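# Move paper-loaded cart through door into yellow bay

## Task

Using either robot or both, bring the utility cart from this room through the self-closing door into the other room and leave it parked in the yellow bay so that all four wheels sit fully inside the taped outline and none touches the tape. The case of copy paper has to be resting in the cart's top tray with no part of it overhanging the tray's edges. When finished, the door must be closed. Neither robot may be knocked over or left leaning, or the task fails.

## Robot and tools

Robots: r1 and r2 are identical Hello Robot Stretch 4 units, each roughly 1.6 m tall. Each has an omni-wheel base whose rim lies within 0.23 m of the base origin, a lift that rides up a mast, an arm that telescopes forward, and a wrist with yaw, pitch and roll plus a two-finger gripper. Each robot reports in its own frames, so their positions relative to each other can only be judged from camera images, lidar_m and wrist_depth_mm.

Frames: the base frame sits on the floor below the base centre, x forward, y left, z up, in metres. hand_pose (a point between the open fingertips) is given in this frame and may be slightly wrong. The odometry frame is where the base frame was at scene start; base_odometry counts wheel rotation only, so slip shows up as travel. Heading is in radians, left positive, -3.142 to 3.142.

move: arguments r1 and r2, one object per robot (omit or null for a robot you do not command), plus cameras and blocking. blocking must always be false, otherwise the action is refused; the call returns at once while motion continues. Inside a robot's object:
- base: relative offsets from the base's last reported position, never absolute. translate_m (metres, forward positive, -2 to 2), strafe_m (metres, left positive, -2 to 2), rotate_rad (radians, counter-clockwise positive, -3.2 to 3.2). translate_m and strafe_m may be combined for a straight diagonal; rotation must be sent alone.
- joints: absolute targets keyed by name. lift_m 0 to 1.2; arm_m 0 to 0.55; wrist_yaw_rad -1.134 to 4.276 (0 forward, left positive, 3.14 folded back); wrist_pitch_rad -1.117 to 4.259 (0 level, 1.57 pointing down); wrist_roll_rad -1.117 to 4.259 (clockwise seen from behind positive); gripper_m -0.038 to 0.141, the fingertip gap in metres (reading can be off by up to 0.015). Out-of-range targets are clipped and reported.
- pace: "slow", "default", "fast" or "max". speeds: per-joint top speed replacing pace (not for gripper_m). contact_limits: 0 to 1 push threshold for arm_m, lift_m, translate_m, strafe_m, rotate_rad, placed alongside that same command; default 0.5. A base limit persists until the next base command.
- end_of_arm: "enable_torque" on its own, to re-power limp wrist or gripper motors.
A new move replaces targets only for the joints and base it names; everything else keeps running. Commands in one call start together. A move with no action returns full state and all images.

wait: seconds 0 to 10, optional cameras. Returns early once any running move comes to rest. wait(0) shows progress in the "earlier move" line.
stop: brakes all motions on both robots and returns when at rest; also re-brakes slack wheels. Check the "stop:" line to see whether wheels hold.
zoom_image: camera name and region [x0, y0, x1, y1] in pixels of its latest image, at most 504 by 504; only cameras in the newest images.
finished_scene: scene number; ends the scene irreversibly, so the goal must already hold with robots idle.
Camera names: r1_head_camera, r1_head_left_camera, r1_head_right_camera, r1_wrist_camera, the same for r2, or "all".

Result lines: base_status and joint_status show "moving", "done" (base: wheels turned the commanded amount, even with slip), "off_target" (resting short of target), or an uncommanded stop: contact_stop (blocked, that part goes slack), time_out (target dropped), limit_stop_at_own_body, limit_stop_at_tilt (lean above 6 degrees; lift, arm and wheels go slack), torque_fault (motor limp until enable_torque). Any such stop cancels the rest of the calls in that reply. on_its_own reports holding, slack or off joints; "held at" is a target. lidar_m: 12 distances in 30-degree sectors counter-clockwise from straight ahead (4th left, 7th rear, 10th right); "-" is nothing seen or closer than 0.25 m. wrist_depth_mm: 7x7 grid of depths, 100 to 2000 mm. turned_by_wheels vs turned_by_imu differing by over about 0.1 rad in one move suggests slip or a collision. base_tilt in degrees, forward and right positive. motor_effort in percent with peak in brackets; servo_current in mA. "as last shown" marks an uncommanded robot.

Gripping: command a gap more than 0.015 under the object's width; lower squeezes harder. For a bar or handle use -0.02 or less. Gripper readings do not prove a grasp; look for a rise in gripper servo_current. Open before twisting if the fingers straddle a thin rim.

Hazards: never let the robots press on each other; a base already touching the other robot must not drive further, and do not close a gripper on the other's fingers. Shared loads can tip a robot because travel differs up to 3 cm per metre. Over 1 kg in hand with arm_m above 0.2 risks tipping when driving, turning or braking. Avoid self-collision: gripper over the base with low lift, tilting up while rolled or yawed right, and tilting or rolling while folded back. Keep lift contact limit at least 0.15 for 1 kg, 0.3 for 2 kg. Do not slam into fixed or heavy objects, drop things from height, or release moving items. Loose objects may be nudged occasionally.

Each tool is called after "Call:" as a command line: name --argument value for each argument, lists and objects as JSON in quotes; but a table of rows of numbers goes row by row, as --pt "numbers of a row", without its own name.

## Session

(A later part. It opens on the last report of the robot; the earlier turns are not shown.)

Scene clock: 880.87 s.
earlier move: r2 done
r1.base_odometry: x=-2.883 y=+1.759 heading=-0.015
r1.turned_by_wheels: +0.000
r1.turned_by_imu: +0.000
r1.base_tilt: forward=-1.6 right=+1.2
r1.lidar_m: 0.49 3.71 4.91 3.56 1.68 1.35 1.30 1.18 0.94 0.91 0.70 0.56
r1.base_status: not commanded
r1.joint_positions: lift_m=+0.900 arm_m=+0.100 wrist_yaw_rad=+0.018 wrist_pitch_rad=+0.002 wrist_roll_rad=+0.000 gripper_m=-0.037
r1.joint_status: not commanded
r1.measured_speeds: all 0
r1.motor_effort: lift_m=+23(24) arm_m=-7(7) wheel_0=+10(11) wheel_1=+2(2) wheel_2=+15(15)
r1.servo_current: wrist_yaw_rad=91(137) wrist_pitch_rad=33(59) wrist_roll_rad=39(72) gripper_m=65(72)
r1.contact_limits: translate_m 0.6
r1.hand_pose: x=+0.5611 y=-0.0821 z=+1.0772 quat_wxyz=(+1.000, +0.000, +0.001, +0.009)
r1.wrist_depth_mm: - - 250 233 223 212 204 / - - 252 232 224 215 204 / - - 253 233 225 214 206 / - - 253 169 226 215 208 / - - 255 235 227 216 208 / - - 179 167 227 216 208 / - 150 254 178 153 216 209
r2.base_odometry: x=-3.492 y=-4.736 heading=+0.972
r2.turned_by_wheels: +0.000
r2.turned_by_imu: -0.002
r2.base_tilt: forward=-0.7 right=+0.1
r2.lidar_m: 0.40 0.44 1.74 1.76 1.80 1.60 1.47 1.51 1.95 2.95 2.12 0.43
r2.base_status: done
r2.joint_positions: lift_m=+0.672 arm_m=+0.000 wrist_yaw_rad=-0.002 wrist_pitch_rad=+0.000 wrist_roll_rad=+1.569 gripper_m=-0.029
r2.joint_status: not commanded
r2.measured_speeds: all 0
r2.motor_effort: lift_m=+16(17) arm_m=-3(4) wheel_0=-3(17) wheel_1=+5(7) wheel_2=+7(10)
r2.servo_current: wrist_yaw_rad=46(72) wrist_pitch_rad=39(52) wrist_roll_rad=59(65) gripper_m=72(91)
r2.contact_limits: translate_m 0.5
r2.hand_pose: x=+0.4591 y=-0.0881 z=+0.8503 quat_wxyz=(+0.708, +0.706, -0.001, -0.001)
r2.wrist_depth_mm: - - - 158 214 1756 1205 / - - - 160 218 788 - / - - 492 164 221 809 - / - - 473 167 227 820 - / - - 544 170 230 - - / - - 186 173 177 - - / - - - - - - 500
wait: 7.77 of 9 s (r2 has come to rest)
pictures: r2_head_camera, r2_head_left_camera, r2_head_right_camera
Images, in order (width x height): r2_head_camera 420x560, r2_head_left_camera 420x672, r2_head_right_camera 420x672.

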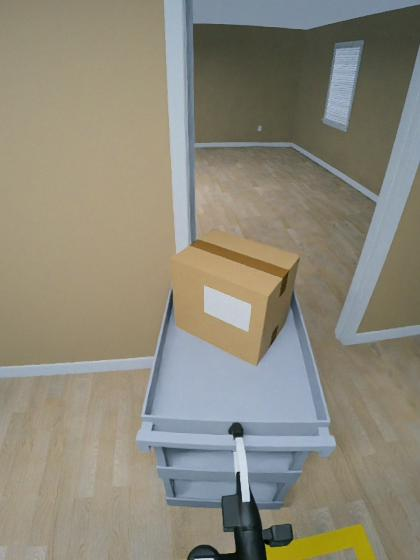

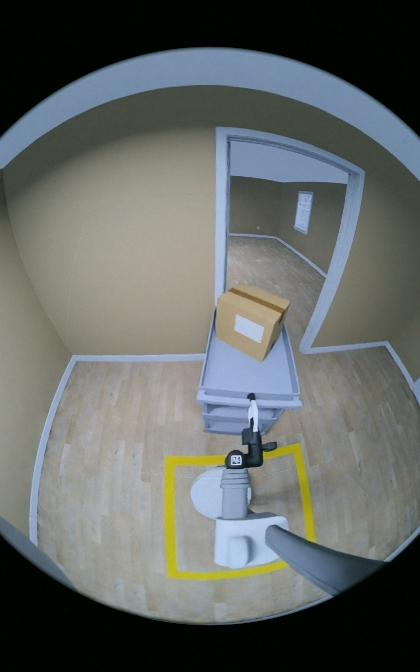

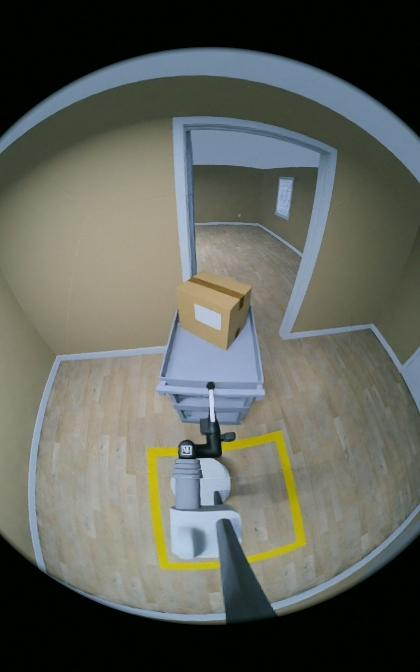

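Call:
move --blocking false --r2 '{"base":{"translate_m":-0.92,"strafe_m":-0.06},"contact_limits":{"translate_m":0.5},"pace":"slow"}'

Call:
wait --seconds 10

Call:
wait --seconds 1.5 --cameras '["r2_head_left_camera","r2_head_camera","r2_head_right_camera"]'

Scene clock: 895.00 s.
move: r2 moving
r1: as last shown
r1.contact_limits: translate_m 0.6
r2.base_odometry: x=-3.498 y=-4.746 heading=+0.972
r2.turned_by_wheels: +0.000
r2.turned_by_imu: +0.001
r2.base_tilt: forward=-0.7 right=+0.0
r2.lidar_m: 0.40 0.42 1.74 1.77 1.82 1.58 1.47 1.47 1.93 2.94 2.12 0.44
r2.base_status: translate_m moving; strafe_m moving
r2.joint_positions: lift_m=+0.672 arm_m=+0.000 wrist_yaw_rad=+0.001 wrist_pitch_rad=+0.000 wrist_roll_rad=+1.569 gripper_m=-0.029
r2.joint_status: not commanded
r2.measured_speeds: translate_m=-0.049 strafe_m=-0.003 rotate_rad=+0.002 lift_m=+0.000 arm_m=+0.000 wrist_yaw_rad=+0.004 wrist_pitch_rad=+0.000 wrist_roll_rad=+0.000
r2.motor_effort: lift_m=+16(17) arm_m=-4(4) wheel_0=-5(7) wheel_1=-8(8) wheel_2=+15(15)
r2.servo_current: wrist_yaw_rad=39(52) wrist_pitch_rad=33(46) wrist_roll_rad=46(52) gripper_m=85(85)
r2.contact_limits: translate_m 0.5
r2.hand_pose: x=+0.4594 y=-0.0871 z=+0.8503 quat_wxyz=(+0.708, +0.706, +0.000, +0.000)
r2.wrist_depth_mm: - - - 157 212 1661 1182 / - - - 159 217 788 - / - - 480 163 220 798 - / - - 480 167 224 820 - / - - 539 169 229 - - / - - 185 173 177 - - / - - - - - - 496
pictures: none

Scene clock: 905.00 s.
earlier move: r2 done
r1.base_odometry: x=-2.883 y=+1.759 heading=-0.015
r1.turned_by_wheels: +0.000
r1.turned_by_imu: -0.001
r1.base_tilt: forward=-1.6 right=+1.2
r1.lidar_m: 0.48 3.68 4.94 3.54 1.68 1.33 1.31 1.20 0.93 0.92 0.68 0.55
r1.base_status: not commanded
r1.joint_positions: lift_m=+0.900 arm_m=+0.100 wrist_yaw_rad=+0.018 wrist_pitch_rad=+0.002 wrist_roll_rad=+0.000 gripper_m=-0.037
r1.joint_status: not commanded
r1.measured_speeds: all 0
r1.motor_effort: lift_m=+24(24) arm_m=-7(7) wheel_0=+10(11) wheel_1=+2(2) wheel_2=+15(15)
r1.servo_current: wrist_yaw_rad=98(130) wrist_pitch_rad=33(52) wrist_roll_rad=65(72) gripper_m=65(72)
r1.contact_limits: translate_m 0.6
r1.hand_pose: x=+0.5611 y=-0.0821 z=+1.0772 quat_wxyz=(+1.000, +0.000, +0.001, +0.009)
r1.wrist_depth_mm: - - 250 232 224 213 205 / - - 251 232 225 216 205 / - - 253 233 225 214 206 / - - 254 168 226 215 207 / - - 254 235 226 215 208 / - - 180 167 226 217 208 / - 150 254 178 153 215 209
r2.base_odometry: x=-3.961 y=-5.530 heading=+0.972
r2.turned_by_wheels: +0.000
r2.turned_by_imu: +0.005
r2.base_tilt: forward=-0.7 right=+0.1
r2.lidar_m: 0.36 0.37 1.87 1.75 0.90 0.61 0.54 0.56 0.76 1.68 3.02 0.46
r2.base_status: done
r2.joint_positions: lift_m=+0.672 arm_m=+0.000 wrist_yaw_rad=+0.004 wrist_pitch_rad=+0.000 wrist_roll_rad=+1.569 gripper_m=-0.029
r2.joint_status: not commanded
r2.measured_speeds: all 0
r2.motor_effort: lift_m=+16(17) arm_m=-3(4) wheel_0=-1(8) wheel_1=-3(9) wheel_2=+8(15)
r2.servo_current: wrist_yaw_rad=52(65) wrist_pitch_rad=39(52) wrist_roll_rad=39(59) gripper_m=78(91)
r2.contact_limits: translate_m 0.5
r2.hand_pose: x=+0.4596 y=-0.0864 z=+0.8503 quat_wxyz=(+0.708, +0.706, +0.001, +0.001)
r2.wrist_depth_mm: - - - 200 265 1397 1078 / - - - 195 255 1756 1205 / - - - 187 248 1756 - / - - 554 183 241 831 - / - - 477 179 236 798 - / - - 186 174 176 798 - / - - 539 - - - -
wait: 10.00 s; at rest by 9.97 s
pictures: none

Scene clock: 906.50 s.
r1.base_odometry: x=-2.883 y=+1.759 heading=-0.015
r1.turned_by_wheels: +0.000
r1.turned_by_imu: +0.000
r1.base_tilt: forward=-1.6 right=+1.3
r1.lidar_m: 0.47 3.67 4.89 3.55 1.69 1.34 1.31 1.19 0.91 0.90 0.70 0.57
r1.base_status: not commanded
r1.joint_positions: lift_m=+0.900 arm_m=+0.100 wrist_yaw_rad=+0.018 wrist_pitch_rad=+0.002 wrist_roll_rad=+0.000 gripper_m=-0.037
r1.joint_status: not commanded
r1.measured_speeds: all 0
r1.motor_effort: lift_m=+23(24) arm_m=-7(7) wheel_0=+11(11) wheel_1=+2(2) wheel_2=+15(15)
r1.servo_current: wrist_yaw_rad=98(130) wrist_pitch_rad=39(52) wrist_roll_rad=39(72) gripper_m=65(72)
r1.contact_limits: translate_m 0.6
r1.hand_pose: x=+0.5611 y=-0.0821 z=+1.0772 quat_wxyz=(+1.000, +0.000, +0.001, +0.009)
r1.wrist_depth_mm: - - 250 232 224 211 204 / - - 252 231 224 214 206 / - - 253 233 225 214 205 / - - 252 169 226 215 207 / - - 254 234 226 215 208 / - - 180 167 227 217 209 / - 150 254 177 153 214 209
r2.base_odometry: x=-3.961 y=-5.530 heading=+0.972
r2.turned_by_wheels: +0.000
r2.turned_by_imu: +0.000
r2.base_tilt: forward=-0.7 right=+0.1
r2.lidar_m: 0.36 0.35 1.89 1.74 0.86 0.61 0.56 0.56 0.76 1.68 3.04 0.43
r2.base_status: done
r2.joint_positions: lift_m=+0.672 arm_m=+0.000 wrist_yaw_rad=+0.004 wrist_pitch_rad=+0.000 wrist_roll_rad=+1.569 gripper_m=-0.029
r2.joint_status: not commanded
r2.measured_speeds: all 0
r2.motor_effort: lift_m=+16(17) arm_m=-4(4) wheel_0=-1(8) wheel_1=-3(9) wheel_2=+8(15)
r2.servo_current: wrist_yaw_rad=46(65) wrist_pitch_rad=39(52) wrist_roll_rad=52(59) gripper_m=85(91)
r2.contact_limits: translate_m 0.5
r2.hand_pose: x=+0.4596 y=-0.0864 z=+0.8503 quat_wxyz=(+0.708, +0.706, +0.001, +0.001)
r2.wrist_depth_mm: - - - 200 264 1397 1060 / - - - 195 255 1708 1205 / - - - 187 248 1708 - / - - 549 183 241 820 - / - - 477 179 236 809 - / - - 186 174 177 798 - / - - 544 - - - -
wait: 1.50 s; at rest by 0.27 s
pictures: r2_head_camera, r2_head_left_camera, r2_head_right_camera
Images, in order (width x height): r2_head_camera 420x560, r2_head_left_camera 420x672, r2_head_right_camera 420x672.

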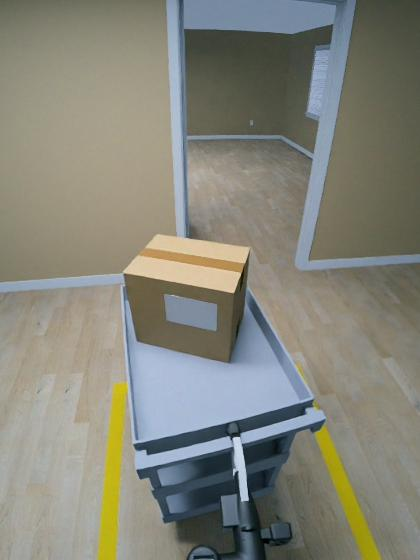

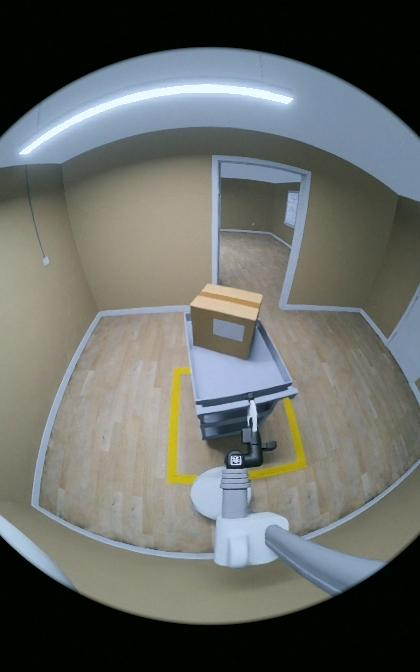

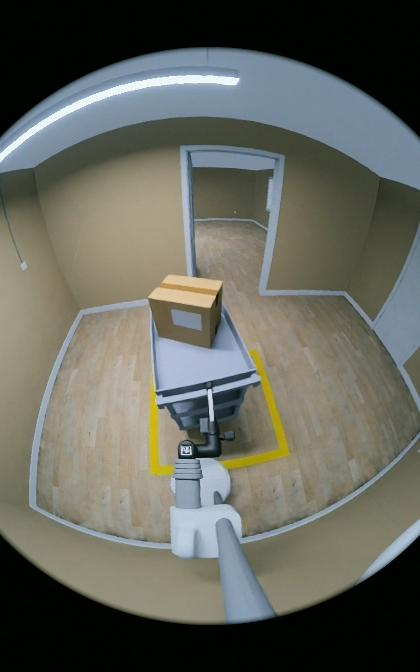

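Call:
zoom_image --camera "r2_head_camera" --region '[90, 220, 340, 540]'

Call:
zoom_image --camera "r2_head_left_camera" --region '[150, 260, 320, 500]'

Call:
zoom_image --camera "r2_head_right_camera" --region '[130, 250, 300, 490]'

Scaled by 1.575 from the camera's image (finer frame: 1200x1600).

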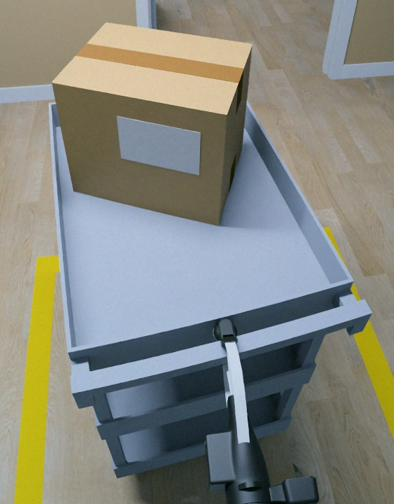

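Scaled by 2.100 from the camera's image (finer frame: 600x960).

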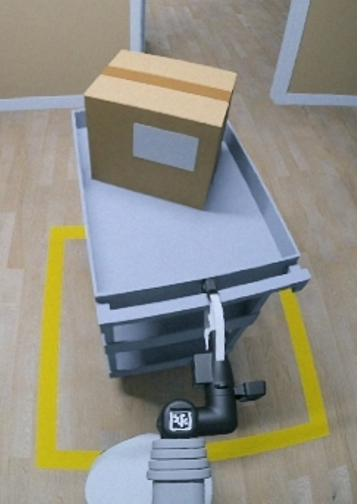

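Scaled by 2.100 from the camera's image (finer frame: 600x960).

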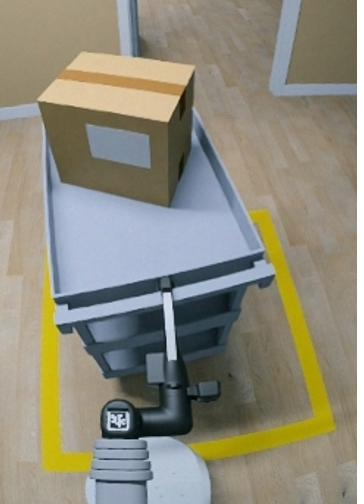

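Call:
move --blocking false --r1 '{"joints":{"gripper_m":0.11}}' --r2 '{"joints":{"gripper_m":0.1}}'

Call:
wait --seconds 2

Call:
wait --seconds 0.5

Call:
move --blocking false --r2 '{"base":{"translate_m":-0.2},"pace":"slow"}'

Call:
wait --seconds 4 --cameras '["r1_head_left_camera","r2_head_camera","r2_head_left_camera"]'

Scene clock: 940.40 s.
move: r1 moving; r2 moving
r1.base_odometry: x=-2.883 y=+1.759 heading=-0.015
r1.turned_by_wheels: +0.000
r1.turned_by_imu: +0.000
r1.base_tilt: forward=-1.6 right=+1.3
r1.lidar_m: 0.49 3.68 4.92 3.53 1.68 1.33 1.32 1.17 0.91 0.91 0.70 0.55
r1.base_status: not commanded
r1.joint_positions: lift_m=+0.900 arm_m=+0.100 wrist_yaw_rad=+0.018 wrist_pitch_rad=+0.002 wrist_roll_rad=+0.000 gripper_m=-0.012
r1.joint_status: gripper_m moving
r1.measured_speeds: all 0
r1.motor_effort: lift_m=+24(24) arm_m=-7(7) wheel_0=+11(11) wheel_1=+2(2) wheel_2=+15(15)
r1.servo_current: wrist_yaw_rad=85(124) wrist_pitch_rad=39(46) wrist_roll_rad=52(72) gripper_m=39(65)
r1.contact_limits: translate_m 0.6
r1.hand_pose: x=+0.5611 y=-0.0821 z=+1.0772 quat_wxyz=(+1.000, +0.000, +0.001, +0.009)
r1.wrist_depth_mm: - - 255 238 229 215 208 / - - 256 236 229 217 209 / - - 257 237 229 218 211 / - - 257 237 229 220 211 / - - 257 236 232 219 212 / - - 179 182 228 220 212 / - 156 260 167 160 218 213
r2.base_odometry: x=-3.961 y=-5.530 heading=+0.972
r2.turned_by_wheels: +0.000
r2.turned_by_imu: +0.000
r2.base_tilt: forward=-0.7 right=+0.1
r2.lidar_m: 0.36 0.37 1.90 1.73 0.89 0.59 0.54 0.58 0.74 1.67 3.04 0.45
r2.base_status: not commanded
r2.joint_positions: lift_m=+0.672 arm_m=+0.000 wrist_yaw_rad=+0.004 wrist_pitch_rad=+0.000 wrist_roll_rad=+1.569 gripper_m=-0.003
r2.joint_status: gripper_m moving
r2.measured_speeds: all 0
r2.motor_effort: lift_m=+16(17) arm_m=-3(4) wheel_0=-1(2) wheel_1=-2(3) wheel_2=+7(8)
r2.servo_current: wrist_yaw_rad=33(59) wrist_pitch_rad=39(46) wrist_roll_rad=52(59) gripper_m=78(104)
r2.contact_limits: translate_m 0.5
r2.hand_pose: x=+0.4596 y=-0.0864 z=+0.8503 quat_wxyz=(+0.708, +0.706, +0.001, +0.001)
r2.wrist_depth_mm: - - - 205 271 281 294 / - - - 199 263 1756 1205 / - - - 191 252 1808 - / - - 554 188 246 831 - / - - 477 183 239 831 - / - - 189 177 172 809 - / - - 539 - - - -
pictures: none

Scene clock: 941.90 s.
earlier move: r1 moving; r2 done
r1.base_odometry: x=-2.884 y=+1.759 heading=-0.017
r1.turned_by_wheels: -0.002
r1.turned_by_imu: -0.002
r1.base_tilt: forward=-1.6 right=+1.2
r1.lidar_m: 0.75 3.68 4.94 3.55 1.71 1.35 1.30 1.18 0.94 0.90 0.84 0.76
r1.base_status: not commanded
r1.joint_positions: lift_m=+0.900 arm_m=+0.100 wrist_yaw_rad=+0.003 wrist_pitch_rad=+0.002 wrist_roll_rad=+0.000 gripper_m=+0.110
r1.joint_status: gripper_m moving
r1.measured_speeds: all 0
r1.motor_effort: lift_m=+23(24) arm_m=-5(7) wheel_0=+2(11) wheel_1=+2(2) wheel_2=+3(15)
r1.servo_current: wrist_yaw_rad=59(124) wrist_pitch_rad=33(46) wrist_roll_rad=52(72) gripper_m=33(91)
r1.contact_limits: translate_m 0.6
r1.hand_pose: x=+0.5596 y=-0.0866 z=+1.0772 quat_wxyz=(+1.000, +0.000, +0.001, +0.001)
r1.wrist_depth_mm: - - - 500 449 407 384 / - - - 500 449 413 379 / - - - 504 455 415 382 / - - - - 455 415 384 / - - - 508 455 415 387 / - - - 512 200 410 384 / - - - 141 449 413 389
r2.base_odometry: x=-3.961 y=-5.530 heading=+0.972
r2.turned_by_wheels: +0.000
r2.turned_by_imu: +0.000
r2.base_tilt: forward=-0.6 right=+0.1
r2.lidar_m: 0.36 0.38 1.86 1.75 0.89 0.60 0.53 0.56 0.74 1.67 3.03 0.43
r2.base_status: not commanded
r2.joint_positions: lift_m=+0.672 arm_m=+0.000 wrist_yaw_rad=+0.003 wrist_pitch_rad=+0.000 wrist_roll_rad=+1.569 gripper_m=+0.100
r2.joint_status: all done
r2.measured_speeds: all 0
r2.motor_effort: lift_m=+17(17) arm_m=-4(4) wheel_0=-1(2) wheel_1=-3(3) wheel_2=+5(8)
r2.servo_current: wrist_yaw_rad=59(59) wrist_pitch_rad=39(46) wrist_roll_rad=46(59) gripper_m=52(117)
r2.contact_limits: translate_m 0.5
r2.hand_pose: x=+0.4596 y=-0.0866 z=+0.8502 quat_wxyz=(+0.708, +0.706, +0.001, +0.001)
r2.wrist_depth_mm: - - - 220 290 293 293 / - - - 271 278 1708 1182 / - - - 265 270 1756 - / - - 597 201 259 820 - / - - 484 195 251 831 - / - - 194 189 194 - - / - 539 544 - - - -
wait: 1.50 of 2 s (r2 has come to rest)
pictures: none

Scene clock: 942.07 s.
earlier move: r1 done
r1.base_odometry: x=-2.884 y=+1.759 heading=-0.017
r1.turned_by_wheels: +0.000
r1.turned_by_imu: +0.000
r1.base_tilt: forward=-1.6 right=+1.3
r1.lidar_m: 0.81 3.68 4.91 3.55 1.70 1.34 1.32 1.17 0.93 0.90 0.84 0.81
r1.base_status: not commanded
r1.joint_positions: lift_m=+0.900 arm_m=+0.100 wrist_yaw_rad=+0.003 wrist_pitch_rad=+0.002 wrist_roll_rad=+0.000 gripper_m=+0.110
r1.joint_status: all done
r1.measured_speeds: all 0
r1.motor_effort: lift_m=+23(24) arm_m=-5(7) wheel_0=+3(11) wheel_1=+2(2) wheel_2=+3(15)
r1.servo_current: wrist_yaw_rad=39(124) wrist_pitch_rad=46(46) wrist_roll_rad=52(72) gripper_m=39(91)
r1.contact_limits: translate_m 0.6
r1.hand_pose: x=+0.5596 y=-0.0866 z=+1.0772 quat_wxyz=(+1.000, +0.000, +0.001, +0.001)
r1.wrist_depth_mm: - - - - 504 449 415 / - - - - 500 452 413 / - - - - 500 455 415 / - - - - 496 452 415 / - - - - 500 459 418 / - - - - 201 445 421 / - - - 141 496 459 421
r2.base_odometry: x=-3.961 y=-5.530 heading=+0.972
r2.turned_by_wheels: +0.000
r2.turned_by_imu: +0.000
r2.base_tilt: forward=-0.7 right=+0.1
r2.lidar_m: 0.39 0.38 1.88 1.76 0.89 0.61 0.54 0.57 0.73 1.70 3.02 0.46
r2.base_status: not commanded
r2.joint_positions: lift_m=+0.672 arm_m=+0.000 wrist_yaw_rad=+0.003 wrist_pitch_rad=+0.000 wrist_roll_rad=+1.569 gripper_m=+0.100
r2.joint_status: all done
r2.measured_speeds: all 0
r2.motor_effort: lift_m=+17(17) arm_m=-3(4) wheel_0=-1(2) wheel_1=-3(3) wheel_2=+5(8)
r2.servo_current: wrist_yaw_rad=52(59) wrist_pitch_rad=46(46) wrist_roll_rad=59(59) gripper_m=46(117)
r2.contact_limits: translate_m 0.5
r2.hand_pose: x=+0.4596 y=-0.0866 z=+0.8502 quat_wxyz=(+0.708, +0.706, +0.001, +0.001)
r2.wrist_depth_mm: - - - 221 290 293 294 / - - - 271 278 1661 1182 / - - - 264 268 1756 - / - - 591 200 258 831 - / - - 480 195 250 831 - / - - 195 189 194 - - / - 539 549 - - - -
wait: 0.17 of 0.5 s (r1 has come to rest)
pictures: none

Scene clock: 942.57 s.
move: r2 moving
r1: as last shown
r1.lidar_m: 0.93 3.68 4.93 3.55 1.70 1.33 1.32 1.18 0.92 0.90 0.92 0.91
r1.motor_effort: lift_m=+23(24) arm_m=-5(5) wheel_0=+2(3) wheel_1=+2(2) wheel_2=+3(3)
r1.servo_current: wrist_yaw_rad=59(59) wrist_pitch_rad=46(46) wrist_roll_rad=33(52) gripper_m=46(52)
r1.contact_limits: translate_m 0.6
r1.wrist_depth_mm: - - - - - 544 512 / - - - - 647 554 512 / - - - - 591 554 512 / - - - - 597 564 521 / - - - - 603 559 517 / - - - - 200 549 525 / - - - 141 603 - 525
r2.base_odometry: x=-3.968 y=-5.540 heading=+0.972
r2.turned_by_wheels: +0.000
r2.turned_by_imu: +0.000
r2.base_tilt: forward=-0.7 right=+0.1
r2.lidar_m: 0.40 0.39 1.88 1.75 0.85 0.58 0.52 0.54 0.73 1.63 3.03 0.49
r2.base_status: translate_m moving
r2.joint_positions: lift_m=+0.672 arm_m=+0.000 wrist_yaw_rad=+0.003 wrist_pitch_rad=+0.000 wrist_roll_rad=+1.569 gripper_m=+0.100
r2.joint_status: not commanded
r2.measured_speeds: translate_m=-0.049 strafe_m=+0.000 rotate_rad=+0.000 lift_m=+0.000 arm_m=+0.000 wrist_yaw_rad=+0.000 wrist_pitch_rad=+0.000 wrist_roll_rad=+0.000
r2.motor_effort: lift_m=+17(17) arm_m=-3(4) wheel_0=-4(9) wheel_1=-7(8) wheel_2=+10(11)
r2.servo_current: wrist_yaw_rad=59(59) wrist_pitch_rad=39(46) wrist_roll_rad=46(52) gripper_m=52(52)
r2.hand_pose: x=+0.4596 y=-0.0866 z=+0.8502 quat_wxyz=(+0.708, +0.706, +0.001, +0.001)
r2.wrist_depth_mm: - - - 263 304 307 307 / - - - 283 291 1708 484 / - - - 274 281 1863 - / - - 597 267 274 - - / - - 488 259 262 842 - / - - 195 199 192 - - / 1983 569 559 - - - -
pictures: none

Scene clock: 945.33 s.
earlier move: r2 done
r1.base_odometry: x=-2.884 y=+1.759 heading=-0.017
r1.turned_by_wheels: +0.000
r1.turned_by_imu: +0.000
r1.base_tilt: forward=-1.6 right=+1.3
r1.lidar_m: 3.40 3.68 4.92 3.57 1.66 1.35 1.30 1.17 0.93 0.91 1.02 1.35
r1.base_status: not commanded
r1.joint_positions: lift_m=+0.900 arm_m=+0.100 wrist_yaw_rad=+0.003 wrist_pitch_rad=+0.002 wrist_roll_rad=+0.000 gripper_m=+0.110
r1.joint_status: not commanded
r1.measured_speeds: all 0
r1.motor_effort: lift_m=+23(24) arm_m=-5(5) wheel_0=+3(3) wheel_1=+2(2) wheel_2=+3(3)
r1.servo_current: wrist_yaw_rad=46(72) wrist_pitch_rad=39(52) wrist_roll_rad=59(65) gripper_m=39(52)
r1.contact_limits: translate_m 0.6
r1.hand_pose: x=+0.5596 y=-0.0866 z=+1.0772 quat_wxyz=(+1.000, +0.000, +0.001, +0.001)
r1.wrist_depth_mm: - - - - - - - / - - - - - - - / - - - - - - - / - - - - - - - / - - - - - - - / - - - - 200 - - / - - - 141 - - -
r2.base_odometry: x=-4.073 y=-5.695 heading=+0.972
r2.turned_by_wheels: +0.000
r2.turned_by_imu: +0.000
r2.base_tilt: forward=-0.7 right=+0.1
r2.lidar_m: 0.57 2.49 1.84 1.73 0.59 0.38 0.35 0.36 0.51 1.10 3.08 0.67
r2.base_status: done
r2.joint_positions: lift_m=+0.672 arm_m=+0.000 wrist_yaw_rad=+0.003 wrist_pitch_rad=+0.000 wrist_roll_rad=+1.569 gripper_m=+0.100
r2.joint_status: not commanded
r2.measured_speeds: all 0
r2.motor_effort: lift_m=+17(17) arm_m=-4(4) wheel_0=-3(9) wheel_1=-4(8) wheel_2=+5(11)
r2.servo_current: wrist_yaw_rad=59(59) wrist_pitch_rad=39(52) wrist_roll_rad=39(59) gripper_m=52(59)
r2.hand_pose: x=+0.4596 y=-0.0866 z=+0.8502 quat_wxyz=(+0.708, +0.706, +0.001, +0.001)
r2.wrist_depth_mm: - - - - - 1708 1229 / - - - 484 - 1708 480 / - - - 469 - 750 469 / - - 788 459 - - 455 / - - 699 445 - - 445 / - - 195 433 188 - 430 / - - - - - - -
wait: 2.77 of 4 s (r2 has come to rest)
Images, in order (width x height): r1_head_left_camera 420x672, r2_head_camera 420x560, r2_head_left_camera 420x672.

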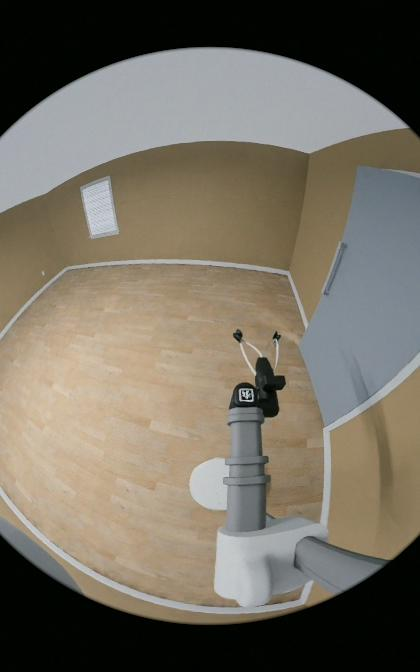

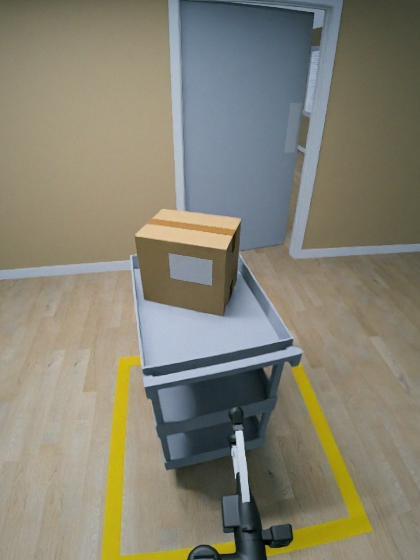

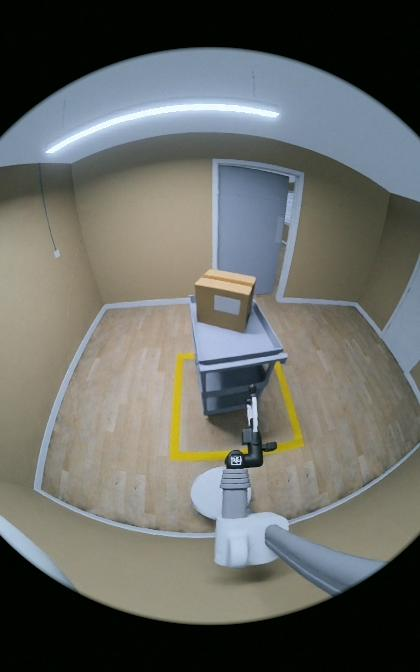

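Call:
wait --seconds 4 --cameras '["r2_head_camera"]'

Call:
zoom_image --camera "r2_head_camera" --region '[90, 0, 390, 550]'

Scene clock: 961.37 s.
r1.base_odometry: x=-2.884 y=+1.759 heading=-0.017
r1.turned_by_wheels: +0.000
r1.turned_by_imu: -0.001
r1.base_tilt: forward=-1.6 right=+1.3
r1.lidar_m: 3.37 3.67 4.89 3.54 1.69 1.33 1.32 1.19 0.92 0.91 1.00 1.54
r1.base_status: not commanded
r1.joint_positions: lift_m=+0.900 arm_m=+0.100 wrist_yaw_rad=+0.003 wrist_pitch_rad=+0.002 wrist_roll_rad=+0.000 gripper_m=+0.110
r1.joint_status: not commanded
r1.measured_speeds: all 0
r1.motor_effort: lift_m=+24(24) arm_m=-5(5) wheel_0=+2(3) wheel_1=+2(2) wheel_2=+3(3)
r1.servo_current: wrist_yaw_rad=39(72) wrist_pitch_rad=39(52) wrist_roll_rad=46(65) gripper_m=39(52)
r1.contact_limits: translate_m 0.6
r1.hand_pose: x=+0.5596 y=-0.0866 z=+1.0772 quat_wxyz=(+1.000, +0.000, +0.001, +0.001)
r1.wrist_depth_mm: - - - - - - - / - - - - - - - / - - - - - - - / - - - - - - - / - - - - - - - / - - - - 200 - - / - - - 141 - - -
r2.base_odometry: x=-4.073 y=-5.695 heading=+0.972
r2.turned_by_wheels: +0.000
r2.turned_by_imu: +0.001
r2.base_tilt: forward=-0.7 right=+0.0
r2.lidar_m: 0.58 2.52 1.86 1.72 0.57 0.38 0.33 0.36 0.45 1.10 3.07 0.64
r2.base_status: done
r2.joint_positions: lift_m=+0.672 arm_m=+0.000 wrist_yaw_rad=+0.003 wrist_pitch_rad=+0.000 wrist_roll_rad=+1.569 gripper_m=+0.100
r2.joint_status: not commanded
r2.measured_speeds: all 0
r2.motor_effort: lift_m=+17(17) arm_m=-3(4) wheel_0=-2(9) wheel_1=-4(8) wheel_2=+5(11)
r2.servo_current: wrist_yaw_rad=59(59) wrist_pitch_rad=46(52) wrist_roll_rad=52(59) gripper_m=46(59)
r2.hand_pose: x=+0.4596 y=-0.0866 z=+0.8502 quat_wxyz=(+0.708, +0.706, +0.001, +0.001)
r2.wrist_depth_mm: - - - - - 1708 1205 / - - - 477 - 1756 480 / - - - 477 - 750 469 / - - 778 462 - - 455 / - - 699 445 - - 449 / - - 195 433 187 - 430 / - - - - - - -
wait: 4.00 s; at rest from the start
Images, in order (width x height): r2_head_camera 420x560.

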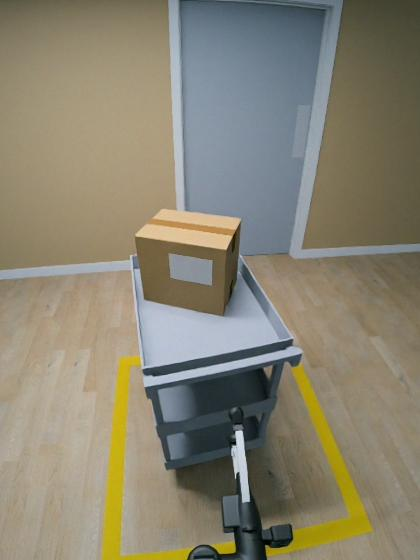

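Region (90, 0, 390, 550) is 300x550 pixels. A region can be at most 504 by 504 pixels.

Call:
finished_scene --scene 1

The scene is finished: the task was done.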